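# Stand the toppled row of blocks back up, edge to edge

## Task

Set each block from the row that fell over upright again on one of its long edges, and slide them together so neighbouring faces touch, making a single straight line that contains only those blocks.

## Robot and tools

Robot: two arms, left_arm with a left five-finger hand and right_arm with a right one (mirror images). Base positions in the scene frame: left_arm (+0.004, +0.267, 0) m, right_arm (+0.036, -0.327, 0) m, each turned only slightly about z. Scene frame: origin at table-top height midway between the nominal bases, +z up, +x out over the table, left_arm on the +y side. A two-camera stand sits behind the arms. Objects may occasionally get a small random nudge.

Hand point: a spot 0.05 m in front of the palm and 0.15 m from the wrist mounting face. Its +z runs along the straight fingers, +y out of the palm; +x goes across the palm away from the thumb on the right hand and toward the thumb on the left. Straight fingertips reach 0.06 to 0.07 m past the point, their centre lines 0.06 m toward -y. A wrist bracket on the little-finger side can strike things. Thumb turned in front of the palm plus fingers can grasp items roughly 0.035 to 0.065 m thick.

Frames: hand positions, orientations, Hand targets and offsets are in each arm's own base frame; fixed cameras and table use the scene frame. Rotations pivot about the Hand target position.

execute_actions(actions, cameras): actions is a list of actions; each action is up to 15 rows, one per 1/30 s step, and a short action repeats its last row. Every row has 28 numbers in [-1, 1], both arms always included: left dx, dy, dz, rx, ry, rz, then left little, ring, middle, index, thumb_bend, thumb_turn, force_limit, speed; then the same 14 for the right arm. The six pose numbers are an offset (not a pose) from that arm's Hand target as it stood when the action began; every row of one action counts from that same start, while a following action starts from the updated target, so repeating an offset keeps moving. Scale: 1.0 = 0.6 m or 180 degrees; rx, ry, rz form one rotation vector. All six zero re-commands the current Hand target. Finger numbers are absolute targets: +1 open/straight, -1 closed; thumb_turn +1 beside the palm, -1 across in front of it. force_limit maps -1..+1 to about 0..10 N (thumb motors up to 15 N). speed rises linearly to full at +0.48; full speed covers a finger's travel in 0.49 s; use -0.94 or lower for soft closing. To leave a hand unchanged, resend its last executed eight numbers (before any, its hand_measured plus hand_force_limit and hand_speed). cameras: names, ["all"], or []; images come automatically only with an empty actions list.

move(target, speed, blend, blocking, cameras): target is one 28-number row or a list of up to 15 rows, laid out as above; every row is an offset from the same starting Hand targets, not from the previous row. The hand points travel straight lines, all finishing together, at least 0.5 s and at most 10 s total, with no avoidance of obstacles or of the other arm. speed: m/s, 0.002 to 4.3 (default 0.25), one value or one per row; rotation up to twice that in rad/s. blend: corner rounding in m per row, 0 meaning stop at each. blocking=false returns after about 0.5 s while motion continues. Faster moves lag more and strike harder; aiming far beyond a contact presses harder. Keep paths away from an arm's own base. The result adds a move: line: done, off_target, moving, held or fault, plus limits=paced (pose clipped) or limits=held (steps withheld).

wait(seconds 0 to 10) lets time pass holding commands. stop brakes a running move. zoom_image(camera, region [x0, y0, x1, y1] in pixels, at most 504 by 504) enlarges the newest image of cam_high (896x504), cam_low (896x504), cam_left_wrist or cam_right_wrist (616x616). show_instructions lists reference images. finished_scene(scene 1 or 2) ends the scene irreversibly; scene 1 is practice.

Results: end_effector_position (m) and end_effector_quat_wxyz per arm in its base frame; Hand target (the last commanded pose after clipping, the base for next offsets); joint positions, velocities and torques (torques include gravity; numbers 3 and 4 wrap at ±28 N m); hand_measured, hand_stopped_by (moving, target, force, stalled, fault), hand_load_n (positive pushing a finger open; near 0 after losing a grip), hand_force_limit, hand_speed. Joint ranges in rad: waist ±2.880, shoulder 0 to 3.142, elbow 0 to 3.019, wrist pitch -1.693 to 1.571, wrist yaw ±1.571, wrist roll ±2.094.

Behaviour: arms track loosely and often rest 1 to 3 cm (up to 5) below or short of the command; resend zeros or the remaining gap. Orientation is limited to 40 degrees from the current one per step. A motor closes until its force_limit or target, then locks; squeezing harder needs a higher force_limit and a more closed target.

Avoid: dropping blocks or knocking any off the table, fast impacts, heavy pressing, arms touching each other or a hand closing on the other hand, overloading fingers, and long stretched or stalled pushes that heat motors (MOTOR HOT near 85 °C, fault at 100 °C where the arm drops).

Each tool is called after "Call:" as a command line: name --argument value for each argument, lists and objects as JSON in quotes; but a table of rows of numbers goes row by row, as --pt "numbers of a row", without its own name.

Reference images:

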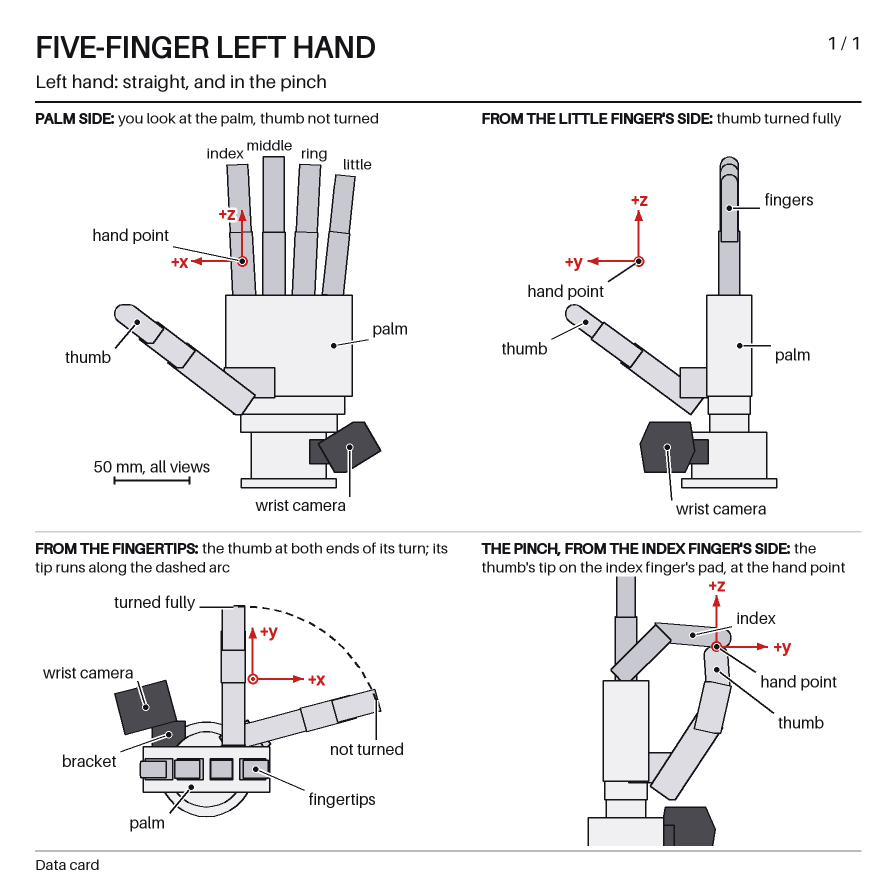

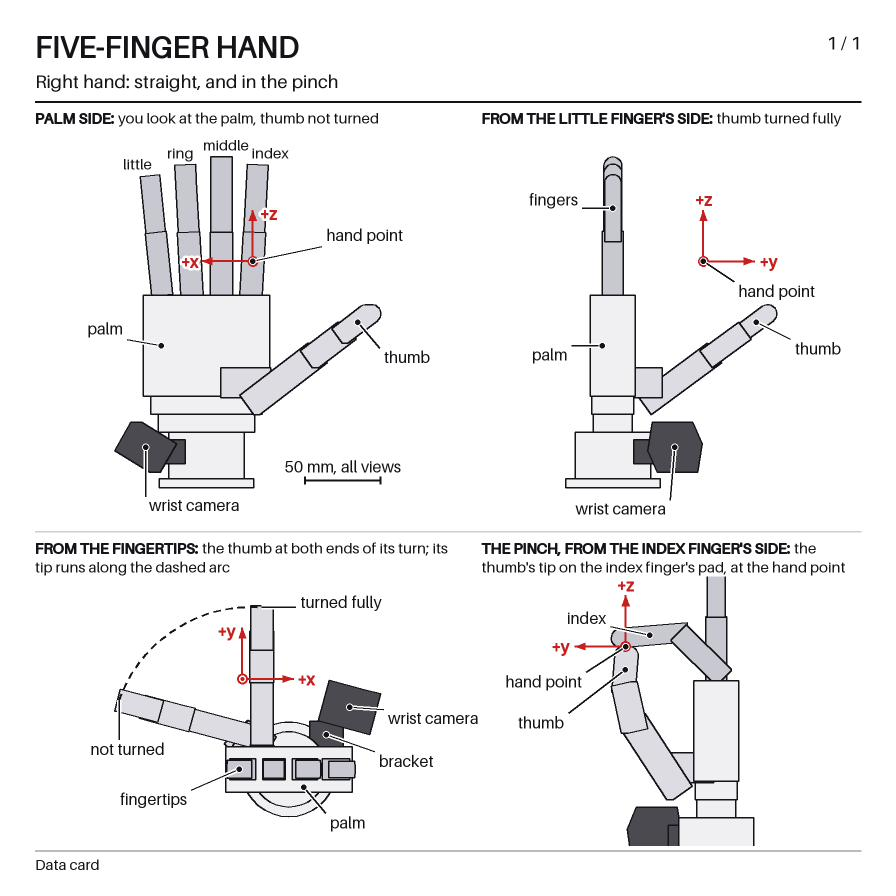

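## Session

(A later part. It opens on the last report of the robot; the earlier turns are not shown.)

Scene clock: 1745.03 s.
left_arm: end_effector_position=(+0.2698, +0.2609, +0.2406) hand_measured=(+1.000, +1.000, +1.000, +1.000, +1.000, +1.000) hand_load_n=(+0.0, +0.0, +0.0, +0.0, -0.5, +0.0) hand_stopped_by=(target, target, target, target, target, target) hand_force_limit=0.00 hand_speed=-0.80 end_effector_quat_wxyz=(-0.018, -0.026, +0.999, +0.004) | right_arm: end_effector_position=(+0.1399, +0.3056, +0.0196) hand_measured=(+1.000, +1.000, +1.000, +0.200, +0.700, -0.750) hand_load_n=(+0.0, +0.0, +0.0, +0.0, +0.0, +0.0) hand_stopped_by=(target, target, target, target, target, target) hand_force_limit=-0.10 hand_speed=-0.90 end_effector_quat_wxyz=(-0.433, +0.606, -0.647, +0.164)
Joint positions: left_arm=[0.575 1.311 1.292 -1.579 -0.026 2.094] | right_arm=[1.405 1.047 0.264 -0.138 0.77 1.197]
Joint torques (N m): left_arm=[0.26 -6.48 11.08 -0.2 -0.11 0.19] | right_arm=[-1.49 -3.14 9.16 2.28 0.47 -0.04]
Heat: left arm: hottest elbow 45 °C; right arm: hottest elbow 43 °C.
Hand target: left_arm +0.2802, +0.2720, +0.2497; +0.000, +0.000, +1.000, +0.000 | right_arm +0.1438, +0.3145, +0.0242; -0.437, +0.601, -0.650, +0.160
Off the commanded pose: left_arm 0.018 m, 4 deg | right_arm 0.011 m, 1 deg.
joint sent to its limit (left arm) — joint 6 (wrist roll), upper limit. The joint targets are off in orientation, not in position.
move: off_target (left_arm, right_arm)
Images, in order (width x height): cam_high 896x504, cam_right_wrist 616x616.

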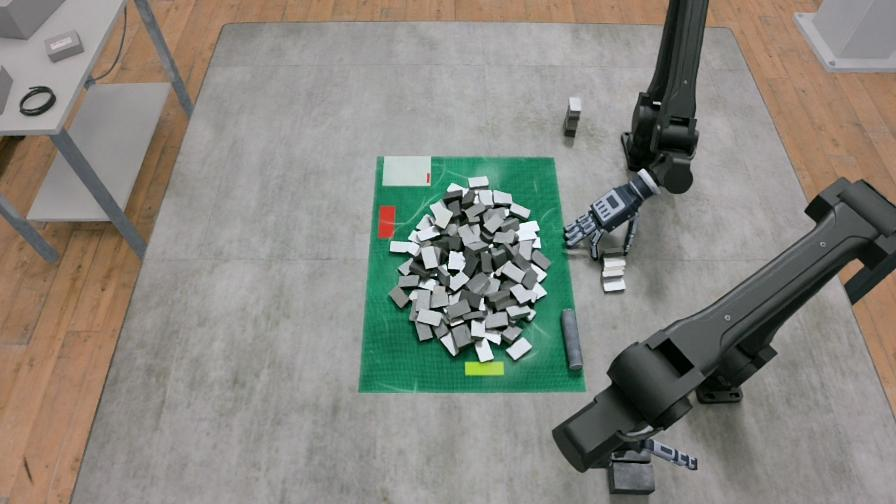

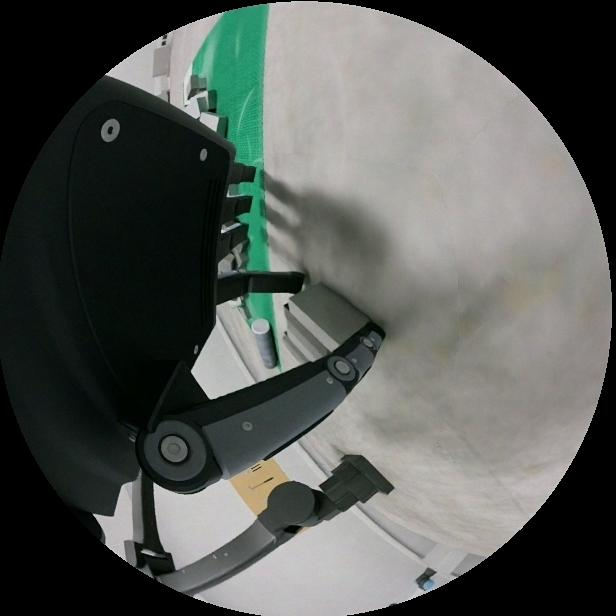

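Call:
move --pt "0 0 0 0 0 0 1 1 1 1 1 1 0.0 -0.8 -0.01 -0.025 0.04 0 0 0 1 1 1 0.2 0.7 -0.75 -0.1 -0.9" --pt "0 0 0 0 0 0 1 1 1 1 1 1 0.0 -0.8 -0.02 -0.08 0.2 0 0 0 1 1 1 0.2 0.7 -0.75 -0.1 -0.9" --speed 0.08 --blend 0.02 --cameras '["cam_high","cam_right_wrist"]'

Call:
zoom_image --camera "cam_high" --region '[575, 215, 655, 300]'

Scene clock: 1755.40 s.
left_arm: end_effector_position=(+0.2698, +0.2609, +0.2406) hand_measured=(+1.000, +1.000, +1.000, +1.000, +1.000, +1.000) hand_load_n=(-0.5, +0.0, +0.0, +0.0, +0.0, +0.0) hand_stopped_by=(target, target, target, target, target, target) hand_force_limit=0.00 hand_speed=-0.80 end_effector_quat_wxyz=(-0.018, -0.026, +0.999, +0.004) | right_arm: end_effector_position=(+0.1319, +0.2536, +0.1146) hand_measured=(+1.000, +1.000, +1.000, +0.200, +0.700, -0.750) hand_load_n=(+0.0, +0.0, +0.0, +0.0, +0.0, +0.0) hand_stopped_by=(target, target, target, target, target, target) hand_force_limit=-0.10 hand_speed=-0.90 end_effector_quat_wxyz=(-0.416, +0.615, -0.646, +0.178)
Joint positions: left_arm=[0.575 1.311 1.292 -1.579 -0.026 2.094] | right_arm=[1.405 0.587 0.398 -0.782 0.775 1.204]
Joint torques (N m): left_arm=[0.32 -6.48 11.08 -0.18 -0.11 0.19] | right_arm=[-0.73 -2.32 14.31 1.18 0.6 0.13]
Heat: left arm: hottest elbow 45 °C; right arm: hottest elbow 43 °C.
Hand target: left_arm +0.2802, +0.2720, +0.2497; +0.000, +0.000, +1.000, +0.000 | right_arm +0.1318, +0.2664, +0.1441; -0.437, +0.601, -0.650, +0.161
Off the commanded pose: left_arm 0.018 m, 4 deg | right_arm 0.032 m, 4 deg.
joint sent to its limit (left arm) — joint 6 (wrist roll), upper limit. The joint targets are off in orientation, not in position.
move: off_target (left_arm, right_arm); blend cut to 0.0142 m at target 1
Images, in order (width x height): cam_high 896x504, cam_right_wrist 616x616.

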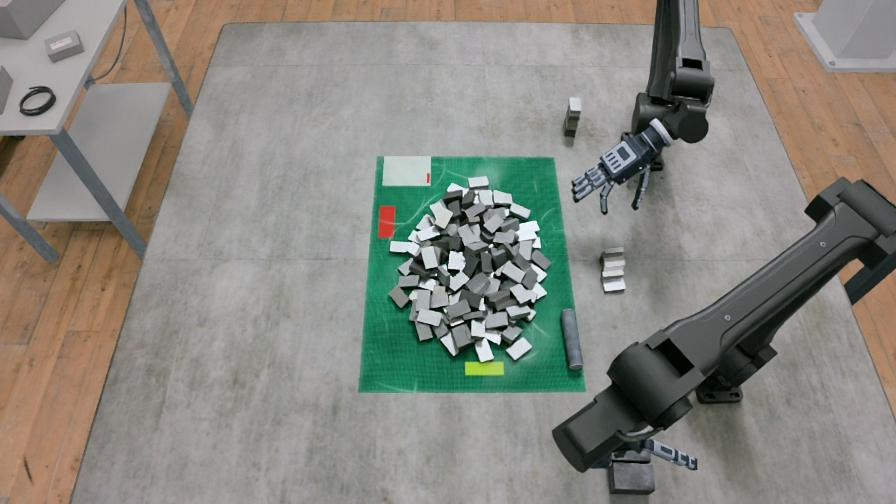

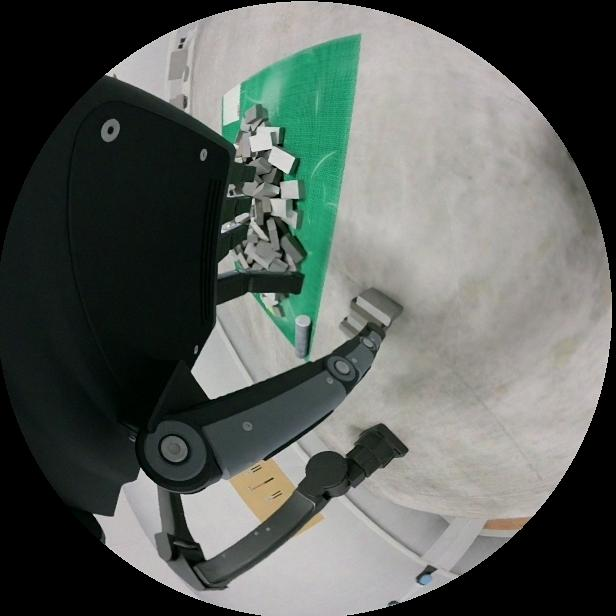

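Scaled by 5.929 from the camera's 896x504 image, which has a finer 1280x720 frame.

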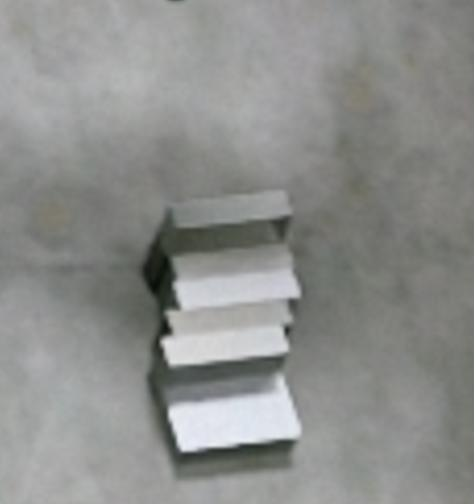

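Call:
zoom_image --camera "cam_right_wrist" --region '[310, 260, 430, 360]'

Scaled by 4.200 from the camera's 616x616 image, which has a finer 880x880 frame.

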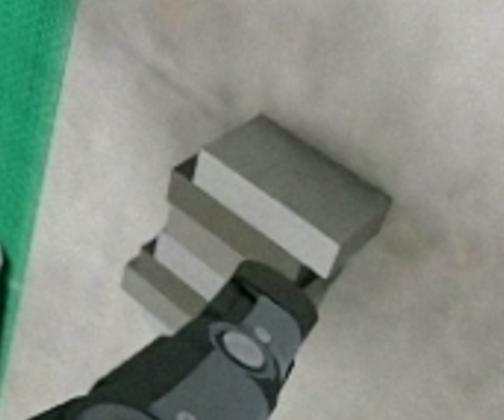

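Call:
move --target '[0,0,0,0,0,0,1,1,1,1,1,1,0.0,-0.8, -0.008,0.05,0.05,-0.3216,-0.1595,0.4774,1,1,1,1,1,1,-0.1,-0.8]' --speed 0.4 --cameras '["cam_high","cam_right_wrist"]'

Call:
zoom_image --camera "cam_right_wrist" --region '[240, 200, 480, 400]'

Scene clock: 1802.53 s.
left_arm: end_effector_position=(+0.2698, +0.2609, +0.2406) hand_measured=(+1.000, +1.000, +1.000, +1.000, +1.000, +1.000) hand_load_n=(+0.0, +0.0, +0.0, +0.0, +0.0, +0.0) hand_stopped_by=(target, target, target, target, target, target) hand_force_limit=0.00 hand_speed=-0.80 end_effector_quat_wxyz=(-0.018, -0.026, +0.999, +0.004) | right_arm: end_effector_position=(+0.1248, +0.2825, +0.1558) hand_measured=(+1.000, +1.000, +1.000, +1.000, +1.000, +1.000) hand_load_n=(+0.0, +0.0, +0.0, +0.0, +0.0, +0.0) hand_stopped_by=(target, target, target, target, target, target) hand_force_limit=-0.10 hand_speed=-0.80 end_effector_quat_wxyz=(-0.231, +0.934, +0.161, +0.221)
Joint positions: left_arm=[0.575 1.311 1.292 -1.579 -0.026 2.094] | right_arm=[1.324 0.866 0.719 -0.803 0.206 -0.655]
Joint torques (N m): left_arm=[0.26 -6.48 11.08 -0.21 -0.11 0.19] | right_arm=[-0.67 -2.37 14.58 1.21 0.13 -0.13]
Heat: left arm: hottest elbow 45 °C; right arm: hottest elbow 50 °C.
Hand target: left_arm +0.2802, +0.2720, +0.2497; +0.000, +0.000, +1.000, +0.000 | right_arm +0.1269, +0.2965, +0.1742; -0.241, +0.929, +0.167, +0.225
Off the commanded pose: left_arm 0.018 m, 4 deg | right_arm 0.023 m, 1 deg.
joint sent to its limit (left arm) — joint 6 (wrist roll), upper limit. The joint targets are off in orientation, not in position.
move: off_target (left_arm, right_arm)
Images, in order (width x height): cam_high 896x504, cam_right_wrist 616x616.

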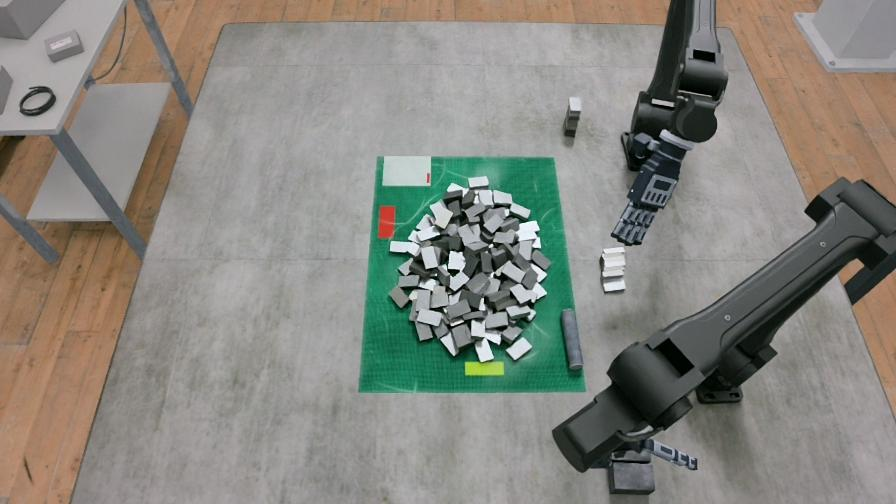

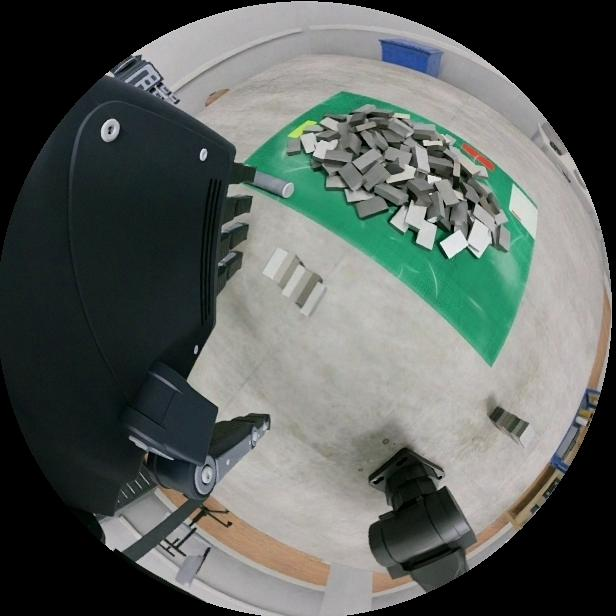

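Scaled by 2.100 from the camera's 616x616 image, which has a finer 880x880 frame.

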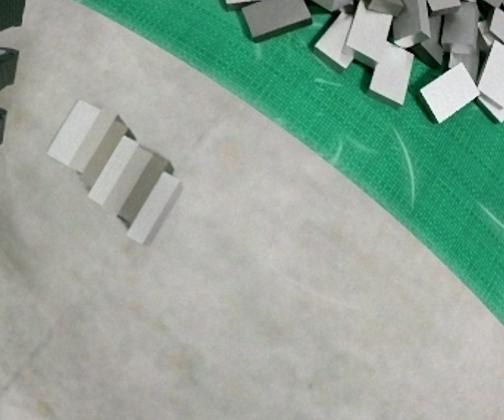

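Call:
zoom_image --camera "cam_right_wrist" --region '[250, 235, 340, 325]'

Call:
zoom_image --camera "cam_high" --region '[585, 235, 645, 300]'

Scaled by 5.600 from the camera's 616x616 image, which has a finer 880x880 frame.

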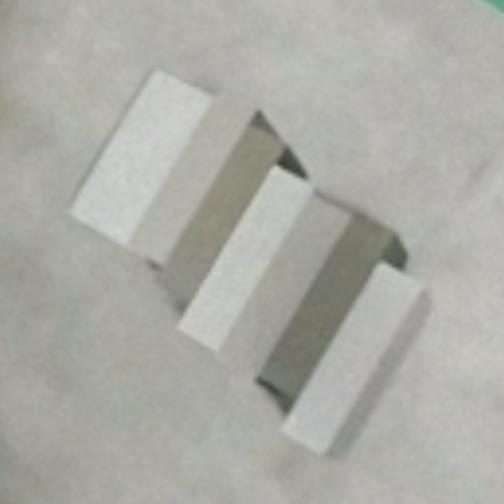

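Scaled by 7.754 from the camera's 896x504 image, which has a finer 1280x720 frame.

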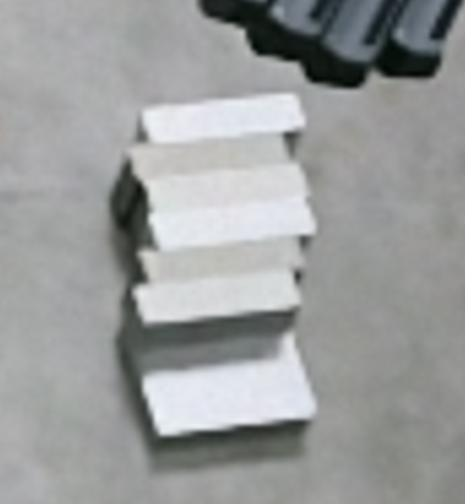

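Call:
move --pt "0 0 0 0 0 0 1 1 1 1 1 1 0.0 -0.8 -0.03 -0.22 0.0 -0.1572 0.1467 -0.1089 1 1 0.55 1 1 1 -0.1 -0.8" --pt "0 0 0 0 0 0 1 1 1 1 1 1 0.0 -0.8 -0.008 -0.18 -0.14 -0.1572 0.1467 -0.1089 1 1 0.55 1 1 1 -0.1 -0.8" --speed 0.25 --cameras '["cam_high","cam_right_wrist"]'

Call:
zoom_image --camera "cam_high" --region '[575, 205, 655, 300]'

Scene clock: 1845.50 s.
left_arm: end_effector_position=(+0.2698, +0.2609, +0.2406) hand_measured=(+1.000, +1.000, +1.000, +1.000, +1.000, +1.000) hand_load_n=(+0.0, +0.0, +0.0, +0.0, +0.0, +0.0) hand_stopped_by=(target, target, target, target, target, target) hand_force_limit=0.00 hand_speed=-0.80 end_effector_quat_wxyz=(-0.018, -0.026, +0.999, +0.004) | right_arm: end_effector_position=(+0.1206, +0.1847, +0.0930) hand_measured=(+1.000, +1.000, +0.550, +1.000, +1.000, +1.000) hand_load_n=(+0.0, +0.0, +0.0, +0.0, +0.0, +0.0) hand_stopped_by=(target, target, target, target, target, target) hand_force_limit=-0.10 hand_speed=-0.80 end_effector_quat_wxyz=(+0.000, +1.000, +0.008, +0.001)
Joint positions: left_arm=[0.575 1.311 1.292 -1.579 -0.026 2.094] | right_arm=[1.023 1.162 0.776 -1.183 0.002 -0.563]
Joint torques (N m): left_arm=[0.26 -6.48 11.1 -0.21 -0.11 0.19] | right_arm=[-1.79 -5.07 8.91 0.91 -0.07 0.07]
Heat: left arm: hottest elbow 45 °C; right arm: hottest elbow 56 °C.
Hand target: left_arm +0.2802, +0.2720, +0.2497; +0.000, +0.000, +1.000, +0.000 | right_arm +0.1222, +0.1885, +0.0902; +0.000, +1.000, +0.000, +0.000
Off the commanded pose: left_arm 0.018 m, 4 deg | right_arm 0.005 m, 1 deg.
joint sent to its limit (left arm) — joint 6 (wrist roll), upper limit. The joint targets are off in orientation, not in position.
move: off_target (left_arm)
Images, in order (width x height): cam_high 896x504, cam_right_wrist 616x616.

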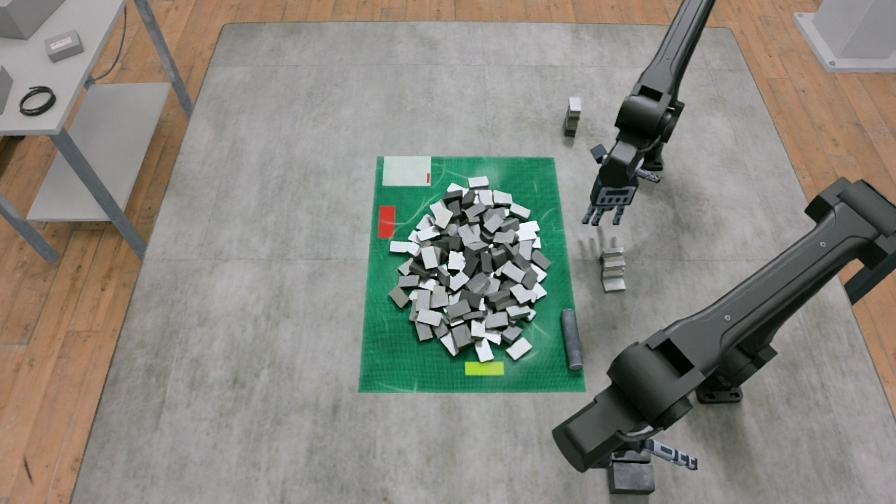

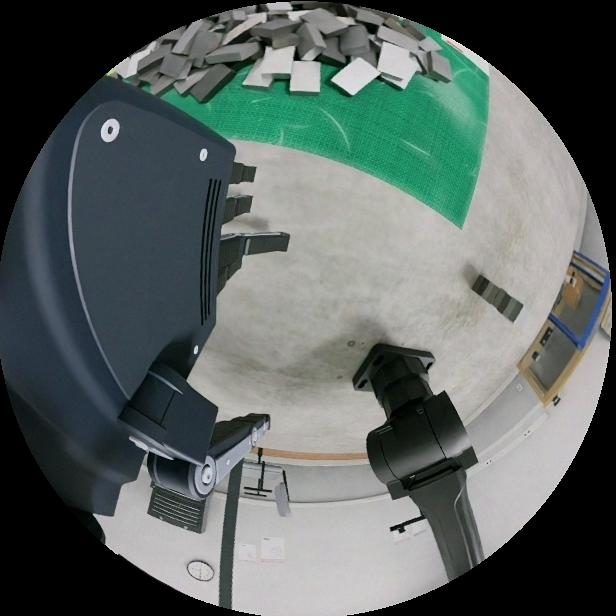

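Scaled by 5.305 from the camera's 896x504 image, which has a finer 1280x720 frame.

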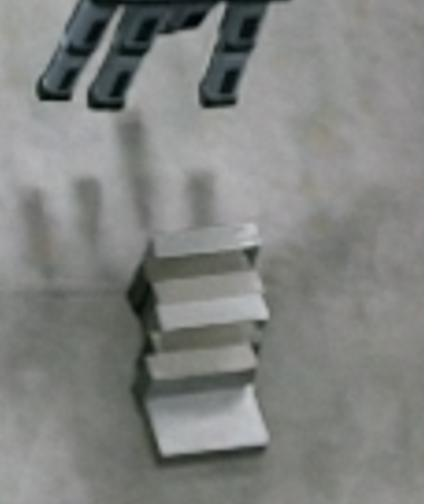

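Call:
move --pt "0 0 0 0 0 0 1 1 1 1 1 1 0.0 -0.8 -0.012 0.0 -0.025 0 0 0 1 1 0.55 1 1 1 -0.1 -0.8" --pt "0 0 0 0 0 0 1 1 1 1 1 1 0.0 -0.8 -0.012 0.07 -0.025 0 0 0 1 1 0.55 1 1 1 -0.1 -0.8" --speed 0.06 --cameras '["cam_high","cam_right_wrist"]'

Call:
zoom_image --camera "cam_high" --region '[575, 205, 655, 300]'

Scene clock: 1854.97 s.
left_arm: end_effector_position=(+0.2698, +0.2609, +0.2406) hand_measured=(+1.000, +1.000, +1.000, +1.000, +1.000, +1.000) hand_load_n=(+0.0, +0.0, +0.0, +0.0, +0.0, +0.0) hand_stopped_by=(target, target, target, target, target, target) hand_force_limit=0.00 hand_speed=-0.80 end_effector_quat_wxyz=(-0.018, -0.026, +0.999, +0.004) | right_arm: end_effector_position=(+0.1091, +0.2119, +0.0701) hand_measured=(+1.000, +1.000, +0.550, +1.000, +1.000, +1.000) hand_load_n=(+0.0, +0.0, +0.0, +0.0, +0.0, +0.0) hand_stopped_by=(target, target, target, target, target, target) hand_force_limit=-0.10 hand_speed=-0.80 end_effector_quat_wxyz=(+0.012, +1.000, +0.002, -0.006)
Joint positions: left_arm=[0.575 1.311 1.292 -1.579 -0.026 2.094] | right_arm=[1.098 1.269 0.79 -1.119 0 -0.477]
Joint torques (N m): left_arm=[0.26 -6.48 11.1 -0.2 -0.11 0.19] | right_arm=[-0.56 -6.48 11.36 0.68 -0.07 0.14]
Heat: left arm: hottest elbow 45 °C; right arm: hottest elbow 53 °C.
Hand target: left_arm +0.2802, +0.2720, +0.2497; +0.000, +0.000, +1.000, +0.000 | right_arm +0.1149, +0.2305, +0.0752; +0.000, +1.000, +0.000, -0.001
Off the commanded pose: left_arm 0.018 m, 4 deg | right_arm 0.020 m, 2 deg.
joint sent to its limit (left arm) — joint 6 (wrist roll), upper limit. The joint targets are off in orientation, not in position.
move: off_target (left_arm, right_arm)
Images, in order (width x height): cam_high 896x504, cam_right_wrist 616x616.

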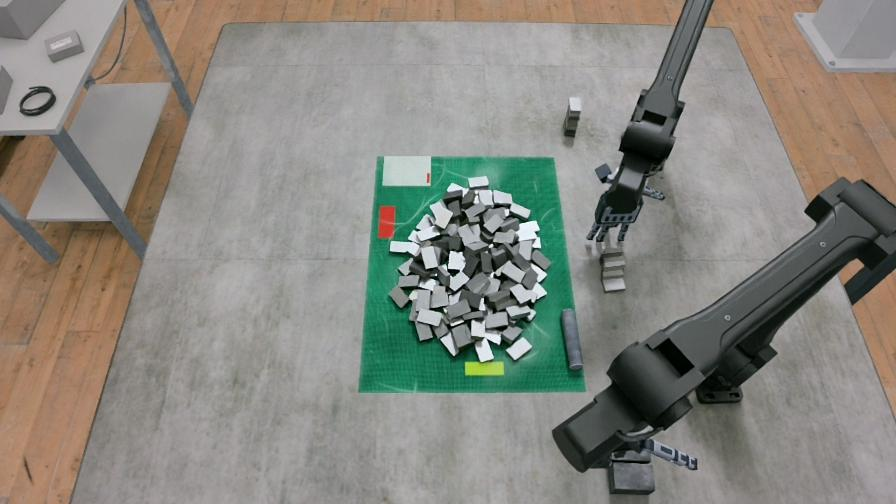

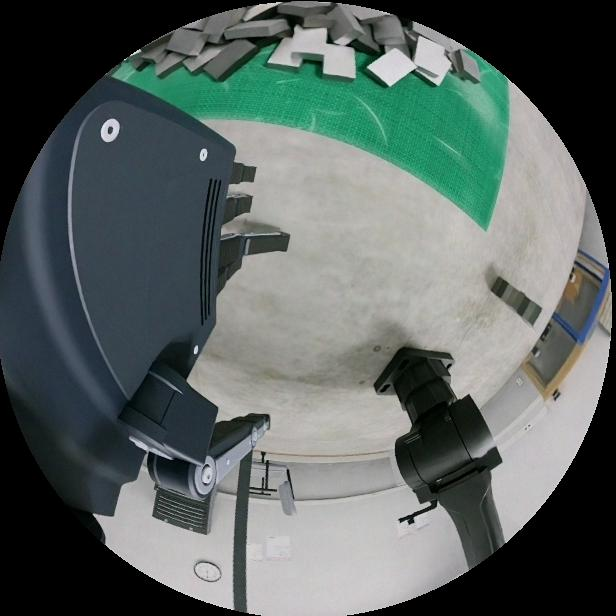

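Scaled by 5.305 from the camera's 896x504 image, which has a finer 1280x720 frame.

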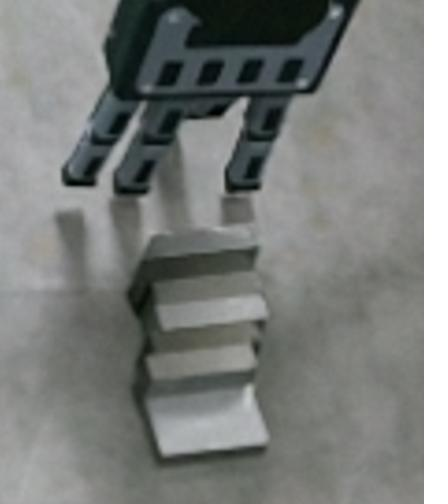

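Call:
move --target '[-0.305,-0.812,-0.03,-0.1572,-0.1467,-0.1089,1,1,1,1,1,1,0.0,-0.8, 0,0,0,0,0,0,1,1,0.55,1,1,1,-0.1,-0.8]' --speed 0.3 --cameras '["cam_high","cam_left_wrist"]'

Call:
zoom_image --camera "cam_high" --region '[575, 205, 655, 300]'

Scene clock: 1864.17 s.
left_arm: end_effector_position=(+0.1037, -0.1885, +0.2347) hand_measured=(+1.000, +1.000, +1.000, +1.000, +1.000, +1.000) hand_load_n=(+0.0, +0.0, +0.0, +0.0, +0.0, -0.5) hand_stopped_by=(target, target, target, target, target, target) hand_force_limit=0.00 hand_speed=-0.80 end_effector_quat_wxyz=(+0.162, +0.238, +0.904, -0.317) | right_arm: end_effector_position=(+0.1090, +0.2119, +0.0701) hand_measured=(+1.000, +1.000, +0.550, +1.000, +1.000, +1.000) hand_load_n=(+0.0, +0.0, +0.0, +0.0, +0.0, +0.0) hand_stopped_by=(target, target, target, target, target, target) hand_force_limit=-0.10 hand_speed=-0.80 end_effector_quat_wxyz=(+0.012, +1.000, +0.002, -0.006)
Joint positions: left_arm=[-1.018 0.492 0.785 -1.165 0.222 0.987] | right_arm=[1.098 1.269 0.79 -1.119 0 -0.476]
Joint torques (N m): left_arm=[-1.14 1.44 8.47 0.99 0.09 0.06] | right_arm=[-0.79 -7.12 11.67 0.92 0.03 0.1]
Heat: left arm: hottest elbow 45 °C; right arm: hottest elbow 51 °C.
Hand target: left_arm +0.1016, -0.1901, +0.2349; +0.161, +0.242, +0.902, -0.319 (last step not sent: back at the drive's target) | right_arm +0.1149, +0.2305, +0.0752; +0.000, +1.000, +0.000, -0.001
Off the commanded pose: left_arm 0.028 m, 14 deg | right_arm 0.020 m, 2 deg.
move: held (left_arm; a check stopped the path), off_target (right_arm); limits=held
pose unreachable (left arm): on one or more control steps of this call, first in action 0 (counted from 0), this arm could not follow its commanded pose, so it was not sent that pose on those steps. It may still have moved: this result reports where it is.
cause: moving toward the commanded pose would bring a part of the arm too close to another arm (a part of this arm just beyond joint 6 (wrist roll) and a part of the right arm just beyond its joint 5 (wrist yaw), 5 mm apart when this arm was first held).
Images, in order (width x height): cam_high 896x504, cam_left_wrist 616x616.

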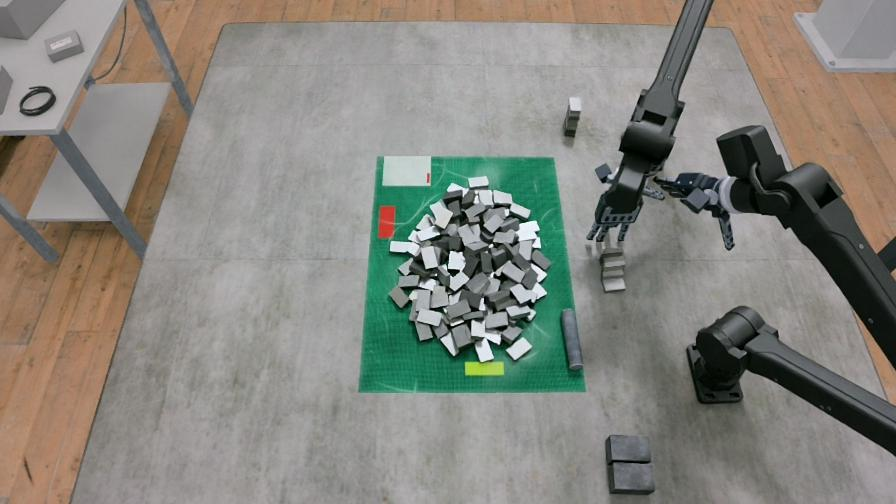

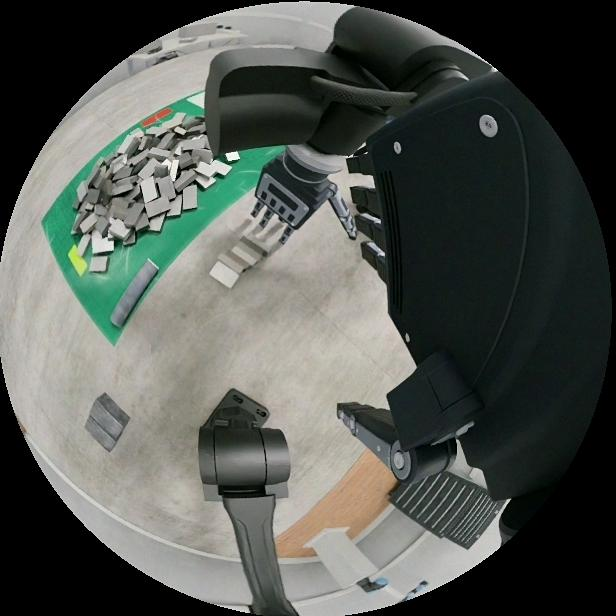

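Scaled by 5.305 from the camera's 896x504 image, which has a finer 1280x720 frame.

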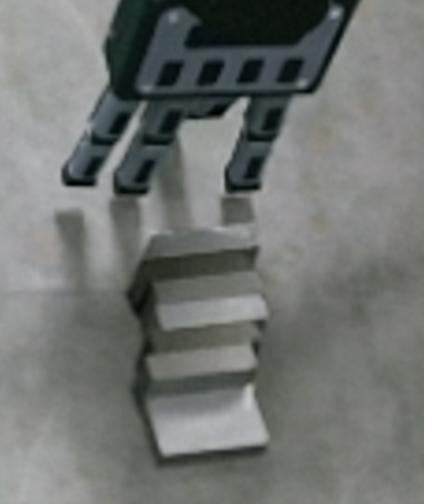

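Call:
move --pt "0 0.1 0.0 0 0 0 1 1 1 1 1 1 0.0 -0.8 0 0 0 0 0 0 1 1 0.55 1 1 1 -0.1 -0.8" --pt "0.0667 0.1 -0.033 -0.0493 -0.1084 0.6067 1 1 1 0.2 0.7 -0.75 -0.1 -0.8 0 0 0 0 0 0 1 1 0.55 1 1 1 -0.1 -0.8" --speed 0.4 --blend 0.03 --cameras '["cam_high","cam_left_wrist"]'

Call:
zoom_image --camera "cam_high" --region '[575, 205, 655, 300]'

Scene clock: 1880.63 s.
left_arm: end_effector_position=(+0.1155, -0.1256, +0.2280) hand_measured=(+1.000, +1.000, +1.000, +1.000, +1.000, +1.000) hand_load_n=(+0.0, +0.0, +0.0, +0.0, +0.0, +0.0) hand_stopped_by=(target, target, target, target, target, target) hand_force_limit=0.00 hand_speed=-0.80 end_effector_quat_wxyz=(+0.242, +0.104, +0.921, -0.286) | right_arm: end_effector_position=(+0.1090, +0.2119, +0.0701) hand_measured=(+1.000, +1.000, +0.550, +1.000, +1.000, +1.000) hand_load_n=(-0.5, +0.0, +0.0, +0.0, +0.0, +0.0) hand_stopped_by=(target, target, target, target, target, target) hand_force_limit=-0.10 hand_speed=-0.80 end_effector_quat_wxyz=(+0.012, +1.000, +0.002, -0.006)
Joint positions: left_arm=[-0.933 0.301 0.726 -1.229 0.032 0.85] | right_arm=[1.098 1.269 0.79 -1.119 0 -0.476]
Joint torques (N m): left_arm=[0.5 3.49 8.39 0.8 0.01 0.2] | right_arm=[-1.32 -6.95 11.64 0.73 0 0.06]
Heat: left arm: hottest elbow 43 °C; right arm: hottest elbow 48 °C.
Hand target: left_arm +0.1171, -0.1237, +0.2282; +0.243, +0.106, +0.922, -0.282 (not the last commanded pose) | right_arm +0.1149, +0.2305, +0.0752; +0.000, +1.000, +0.000, -0.001
Off the commanded pose: left_arm 0.029 m, 92 deg | right_arm 0.020 m, 2 deg.
move: held (left_arm; a check stopped the path), off_target (right_arm); path passed 1 of 2 targets; target 2's new numbers were not sent; limits=held
pose unreachable (left arm): on one or more control steps of this call, first in action 0 (counted from 0), this arm could not follow its commanded pose, so it was not sent that pose on those steps. It may still have moved: this result reports where it is.
cause: moving toward the commanded pose would bring a part of the arm too close to another arm (a part of this arm just beyond joint 6 (wrist roll) and a part of the right arm just beyond its joint 4 (wrist pitch), at the place that arm is still heading or pushing toward).
Images, in order (width x height): cam_high 896x504, cam_left_wrist 616x616.

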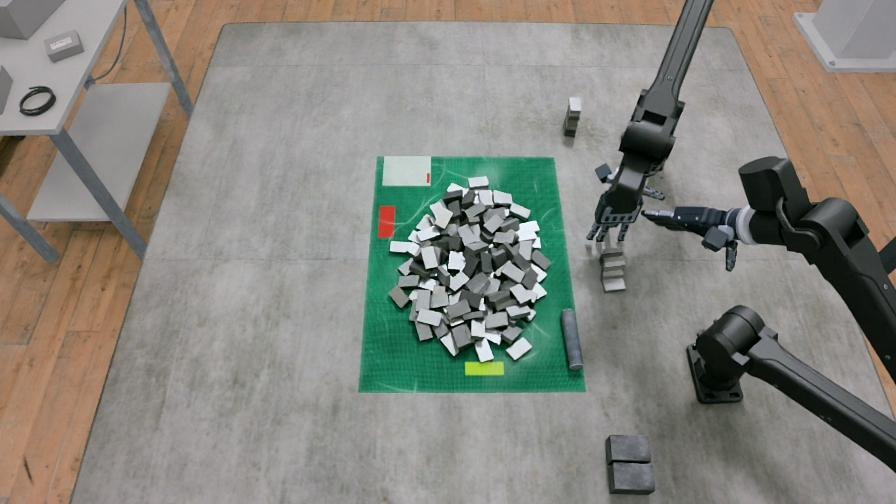

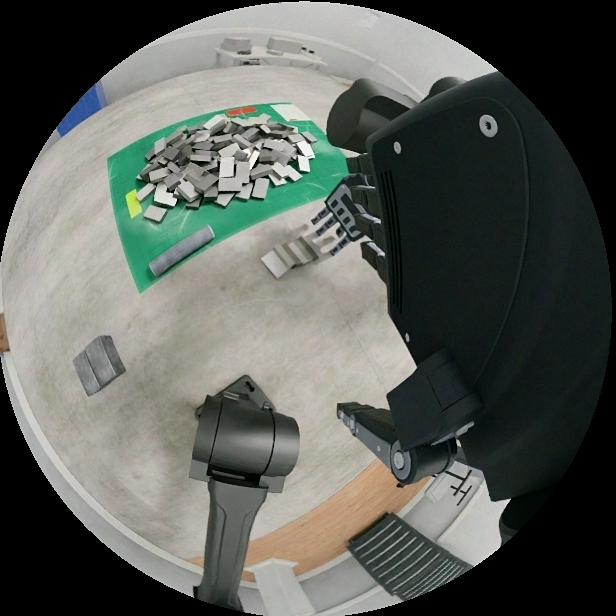

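Scaled by 5.305 from the camera's 896x504 image, which has a finer 1280x720 frame.

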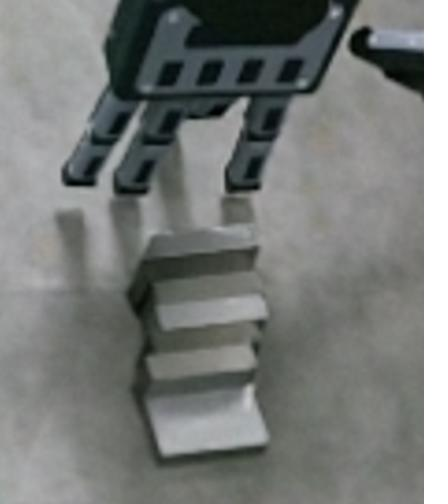

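Call:
move --pt "0 0 0 0 0 0 1 1 1 1 1 1 0.0 -0.8 -0.0 -0.03 0.02 0 0 0 1 1 0.55 1 1 1 -0.1 -0.8" --pt "0 0 0 0 0 0 1 1 1 1 1 1 0.0 -0.8 0.1 -0.25 0.1 0 0 0 1 1 0.55 1 1 1 -0.1 -0.8" --speed 0.25 --blend 0.01

Call:
move --target '[0.0667,0.05,-0.033,-0.0493,-0.1084,0.6067,1,1,1,0.2,0.7,-0.75,-0.1,-0.8, 0,0,0,0,0,0,1,1,0.55,1,1,1,-0.1,-0.8]' --speed 0.4 --cameras '["cam_high","cam_left_wrist"]'

Scene clock: 1887.50 s.
left_arm: end_effector_position=(+0.1156, -0.1256, +0.2280) hand_measured=(+1.000, +1.000, +1.000, +1.000, +1.000, +1.000) hand_load_n=(+0.5, +0.0, +0.0, +0.0, +0.0, +0.0) hand_stopped_by=(target, target, target, target, target, target) hand_force_limit=0.00 hand_speed=-0.80 end_effector_quat_wxyz=(+0.242, +0.104, +0.921, -0.286) | right_arm: end_effector_position=(+0.1698, +0.0791, +0.1269) hand_measured=(+1.000, +1.000, +0.550, +1.000, +1.000, +1.000) hand_load_n=(+0.0, +0.0, +0.5, +0.0, +0.0, +0.0) hand_stopped_by=(target, target, target, target, target, target) hand_force_limit=-0.10 hand_speed=-0.80 end_effector_quat_wxyz=(+0.007, +1.000, -0.002, -0.008)
Joint positions: left_arm=[-0.932 0.301 0.726 -1.229 0.034 0.851] | right_arm=[0.61 1.015 0.765 -1.342 0.003 -0.958]
Joint torques (N m): left_arm=[0.44 3.43 8.39 0.8 0.01 0.2] | right_arm=[-2.08 -6.12 10.73 0.18 0 -0.2]
Heat: left arm: hottest elbow 43 °C; right arm: hottest elbow 48 °C.
Hand target: left_arm +0.1171, -0.1237, +0.2282; +0.243, +0.106, +0.922, -0.282 | right_arm +0.1749, +0.0804, +0.1351; +0.000, +1.000, +0.000, -0.001
Off the commanded pose: left_arm 0.002 m, 1 deg | right_arm 0.010 m, 1 deg.
move: done

Scene clock: 1892.27 s.
left_arm: end_effector_position=(+0.1536, -0.0867, +0.1939) hand_measured=(+1.000, +1.000, +1.000, +0.200, +0.700, -0.750) hand_load_n=(+0.0, +0.0, -0.5, +0.0, +0.0, +0.0) hand_stopped_by=(target, target, target, target, target, target) hand_force_limit=-0.10 hand_speed=-0.80 end_effector_quat_wxyz=(-0.378, +0.650, -0.655, +0.074) | right_arm: end_effector_position=(+0.1698, +0.0791, +0.1269) hand_measured=(+1.000, +1.000, +0.550, +1.000, +1.000, +1.000) hand_load_n=(+0.0, +0.0, +0.0, +0.0, -0.5, +0.0) hand_stopped_by=(target, target, target, target, target, target) hand_force_limit=-0.10 hand_speed=-0.80 end_effector_quat_wxyz=(+0.007, +1.000, -0.001, -0.008)
Joint positions: left_arm=[-1.047 0.744 0.783 -1.675 -0.789 -1.066] | right_arm=[0.61 1.015 0.765 -1.342 0.002 -0.958]
Joint torques (N m): left_arm=[0.44 0.62 11.03 -0.8 -0.66 -0.03] | right_arm=[-1.73 -6.07 10.58 -0.06 -0.11 -0.15]
Heat: left arm: hottest elbow 43 °C; right arm: hottest elbow 48 °C.
Hand target: left_arm +0.1571, -0.0936, +0.2084; -0.506, +0.663, -0.552, +0.007 | right_arm +0.1749, +0.0804, +0.1351; +0.000, +1.000, +0.000, -0.001
Off the commanded pose: left_arm 0.016 m, 20 deg | right_arm 0.010 m, 1 deg.
joint sent to its limit (left arm) — joint 4 (wrist pitch), lower limit. The joint targets are off in orientation, not in position.
move: off_target (left_arm)
Images, in order (width x height): cam_high 896x504, cam_left_wrist 616x616.

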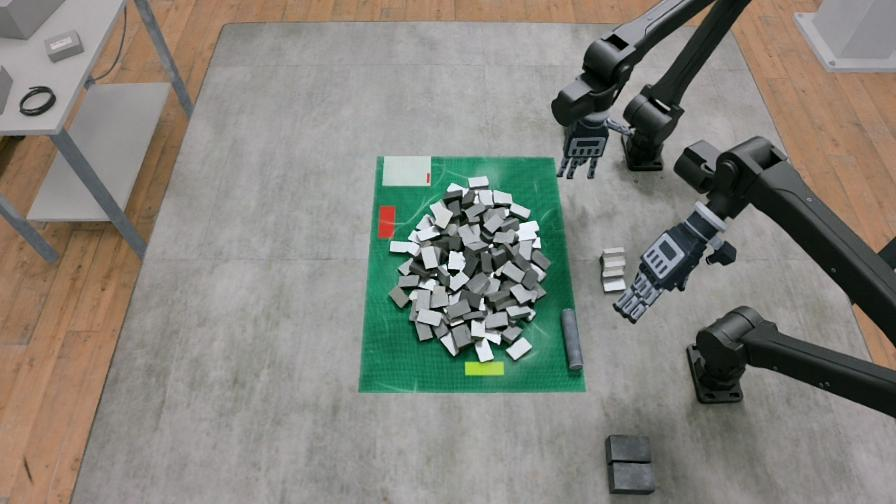

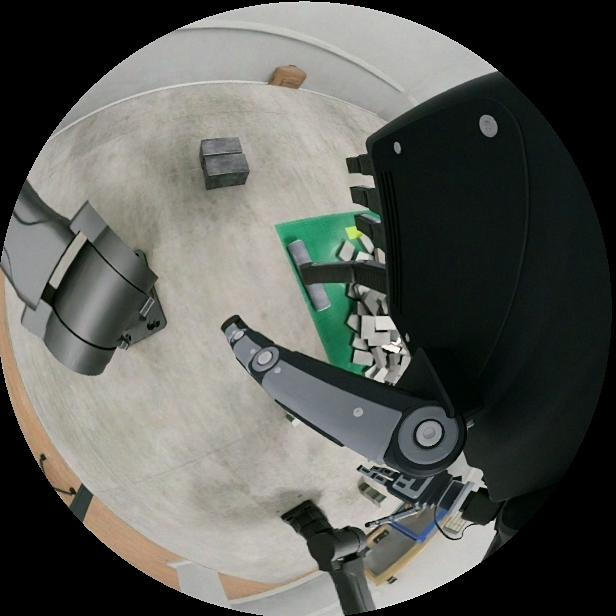

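Call:
move --pt "0 -0.177 0 0.0064 0.0102 -0.1064 1 1 1 0.2 0.7 -0.75 -0.1 -0.8 0 0 0 0 0 0 1 1 0.55 1 1 1 -0.1 -0.8" --pt "0 -0.177 -0.18 0.0064 0.0102 -0.1064 1 1 1 0.2 0.7 -0.75 -0.1 -0.8 0 0 0 0 0 0 1 1 0.55 1 1 1 -0.1 -0.8" --speed 0.25 --blend 0.03 --cameras '["cam_high","cam_left_wrist"]'

Call:
zoom_image --camera "cam_left_wrist" --region '[186, 230, 376, 390]'

Call:
zoom_image --camera "cam_high" --region '[575, 225, 655, 320]'

Scene clock: 1903.67 s.
left_arm: end_effector_position=(+0.1577, -0.1955, +0.1045) hand_measured=(+1.000, +1.000, +1.000, +0.200, +0.700, -0.750) hand_load_n=(+0.0, +0.0, +0.0, +0.0, +0.0, +0.0) hand_stopped_by=(target, target, target, target, target, target) hand_force_limit=-0.10 hand_speed=-0.80 end_effector_quat_wxyz=(+0.494, -0.557, +0.664, -0.072) | right_arm: end_effector_position=(+0.1698, +0.0791, +0.1269) hand_measured=(+1.000, +1.000, +0.550, +1.000, +1.000, +1.000) hand_load_n=(+0.0, +0.0, +0.0, +0.0, +0.0, +0.0) hand_stopped_by=(target, target, target, target, target, target) hand_force_limit=-0.10 hand_speed=-0.80 end_effector_quat_wxyz=(+0.007, +1.000, -0.001, -0.008)
Joint positions: left_arm=[-1.388 1.324 0.794 -1.598 -0.938 -1.501] | right_arm=[0.61 1.015 0.765 -1.342 0.002 -0.958]
Joint torques (N m): left_arm=[-0.97 -4.42 6.05 -0.91 -0.81 -0.03] | right_arm=[-2.2 -5.19 10.71 0.16 -0.03 -0.13]
Heat: left arm: hottest elbow 44 °C; right arm: hottest elbow 48 °C.
Hand target: left_arm +0.1572, -0.1999, +0.1005; +0.495, -0.557, +0.663, -0.075 | right_arm +0.1749, +0.0804, +0.1351; +0.000, +1.000, +0.000, -0.001
Off the commanded pose: left_arm 0.006 m, 0 deg | right_arm 0.010 m, 1 deg.
move: done
Images, in order (width x height): cam_high 896x504, cam_left_wrist 616x616.

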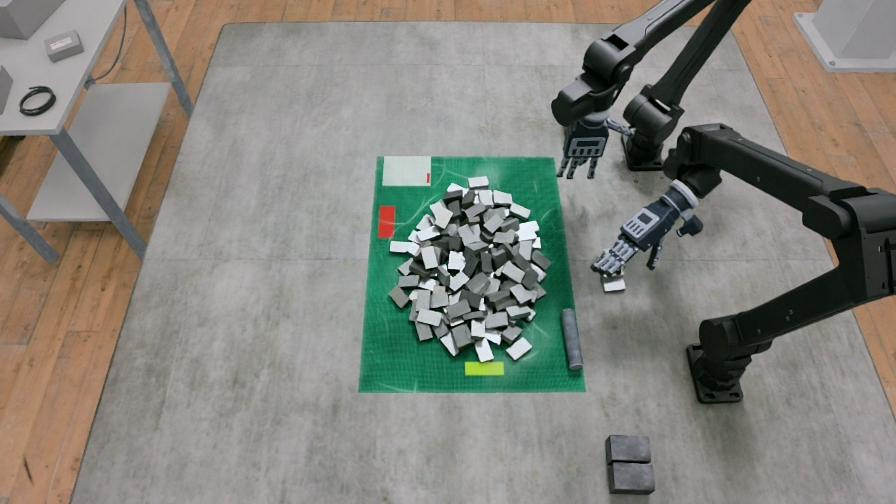

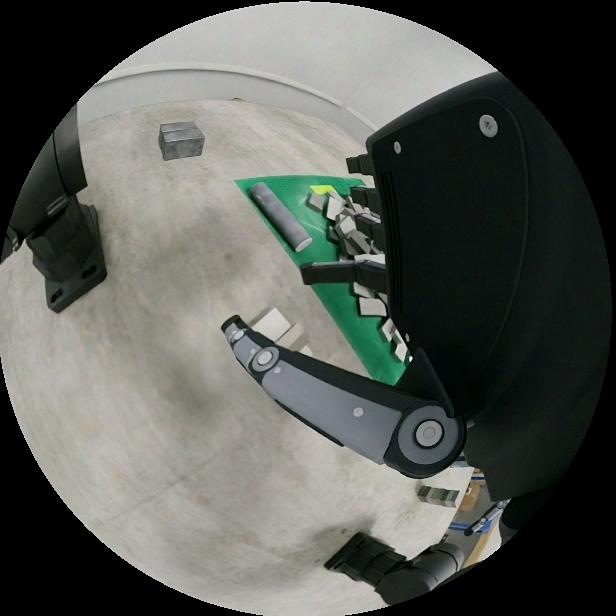

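Scaled by 2.653 from the camera's 616x616 image, which has a finer 880x880 frame.

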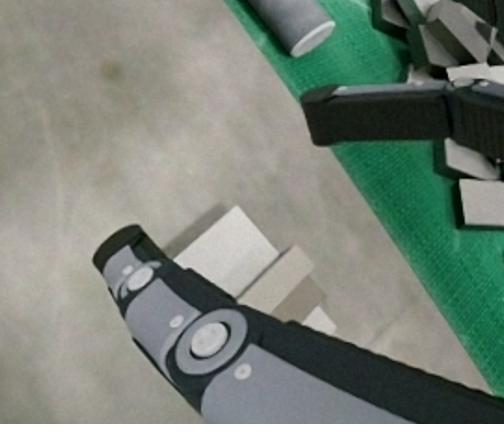

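Scaled by 5.305 from the camera's 896x504 image, which has a finer 1280x720 frame.

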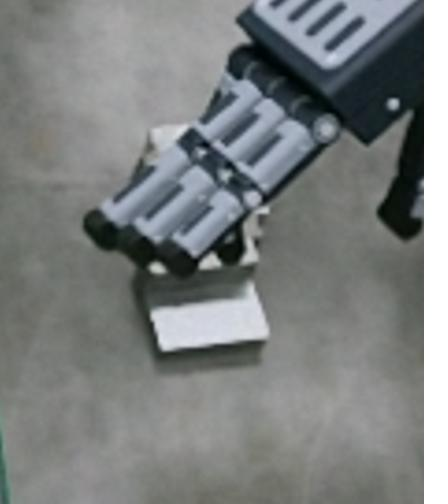

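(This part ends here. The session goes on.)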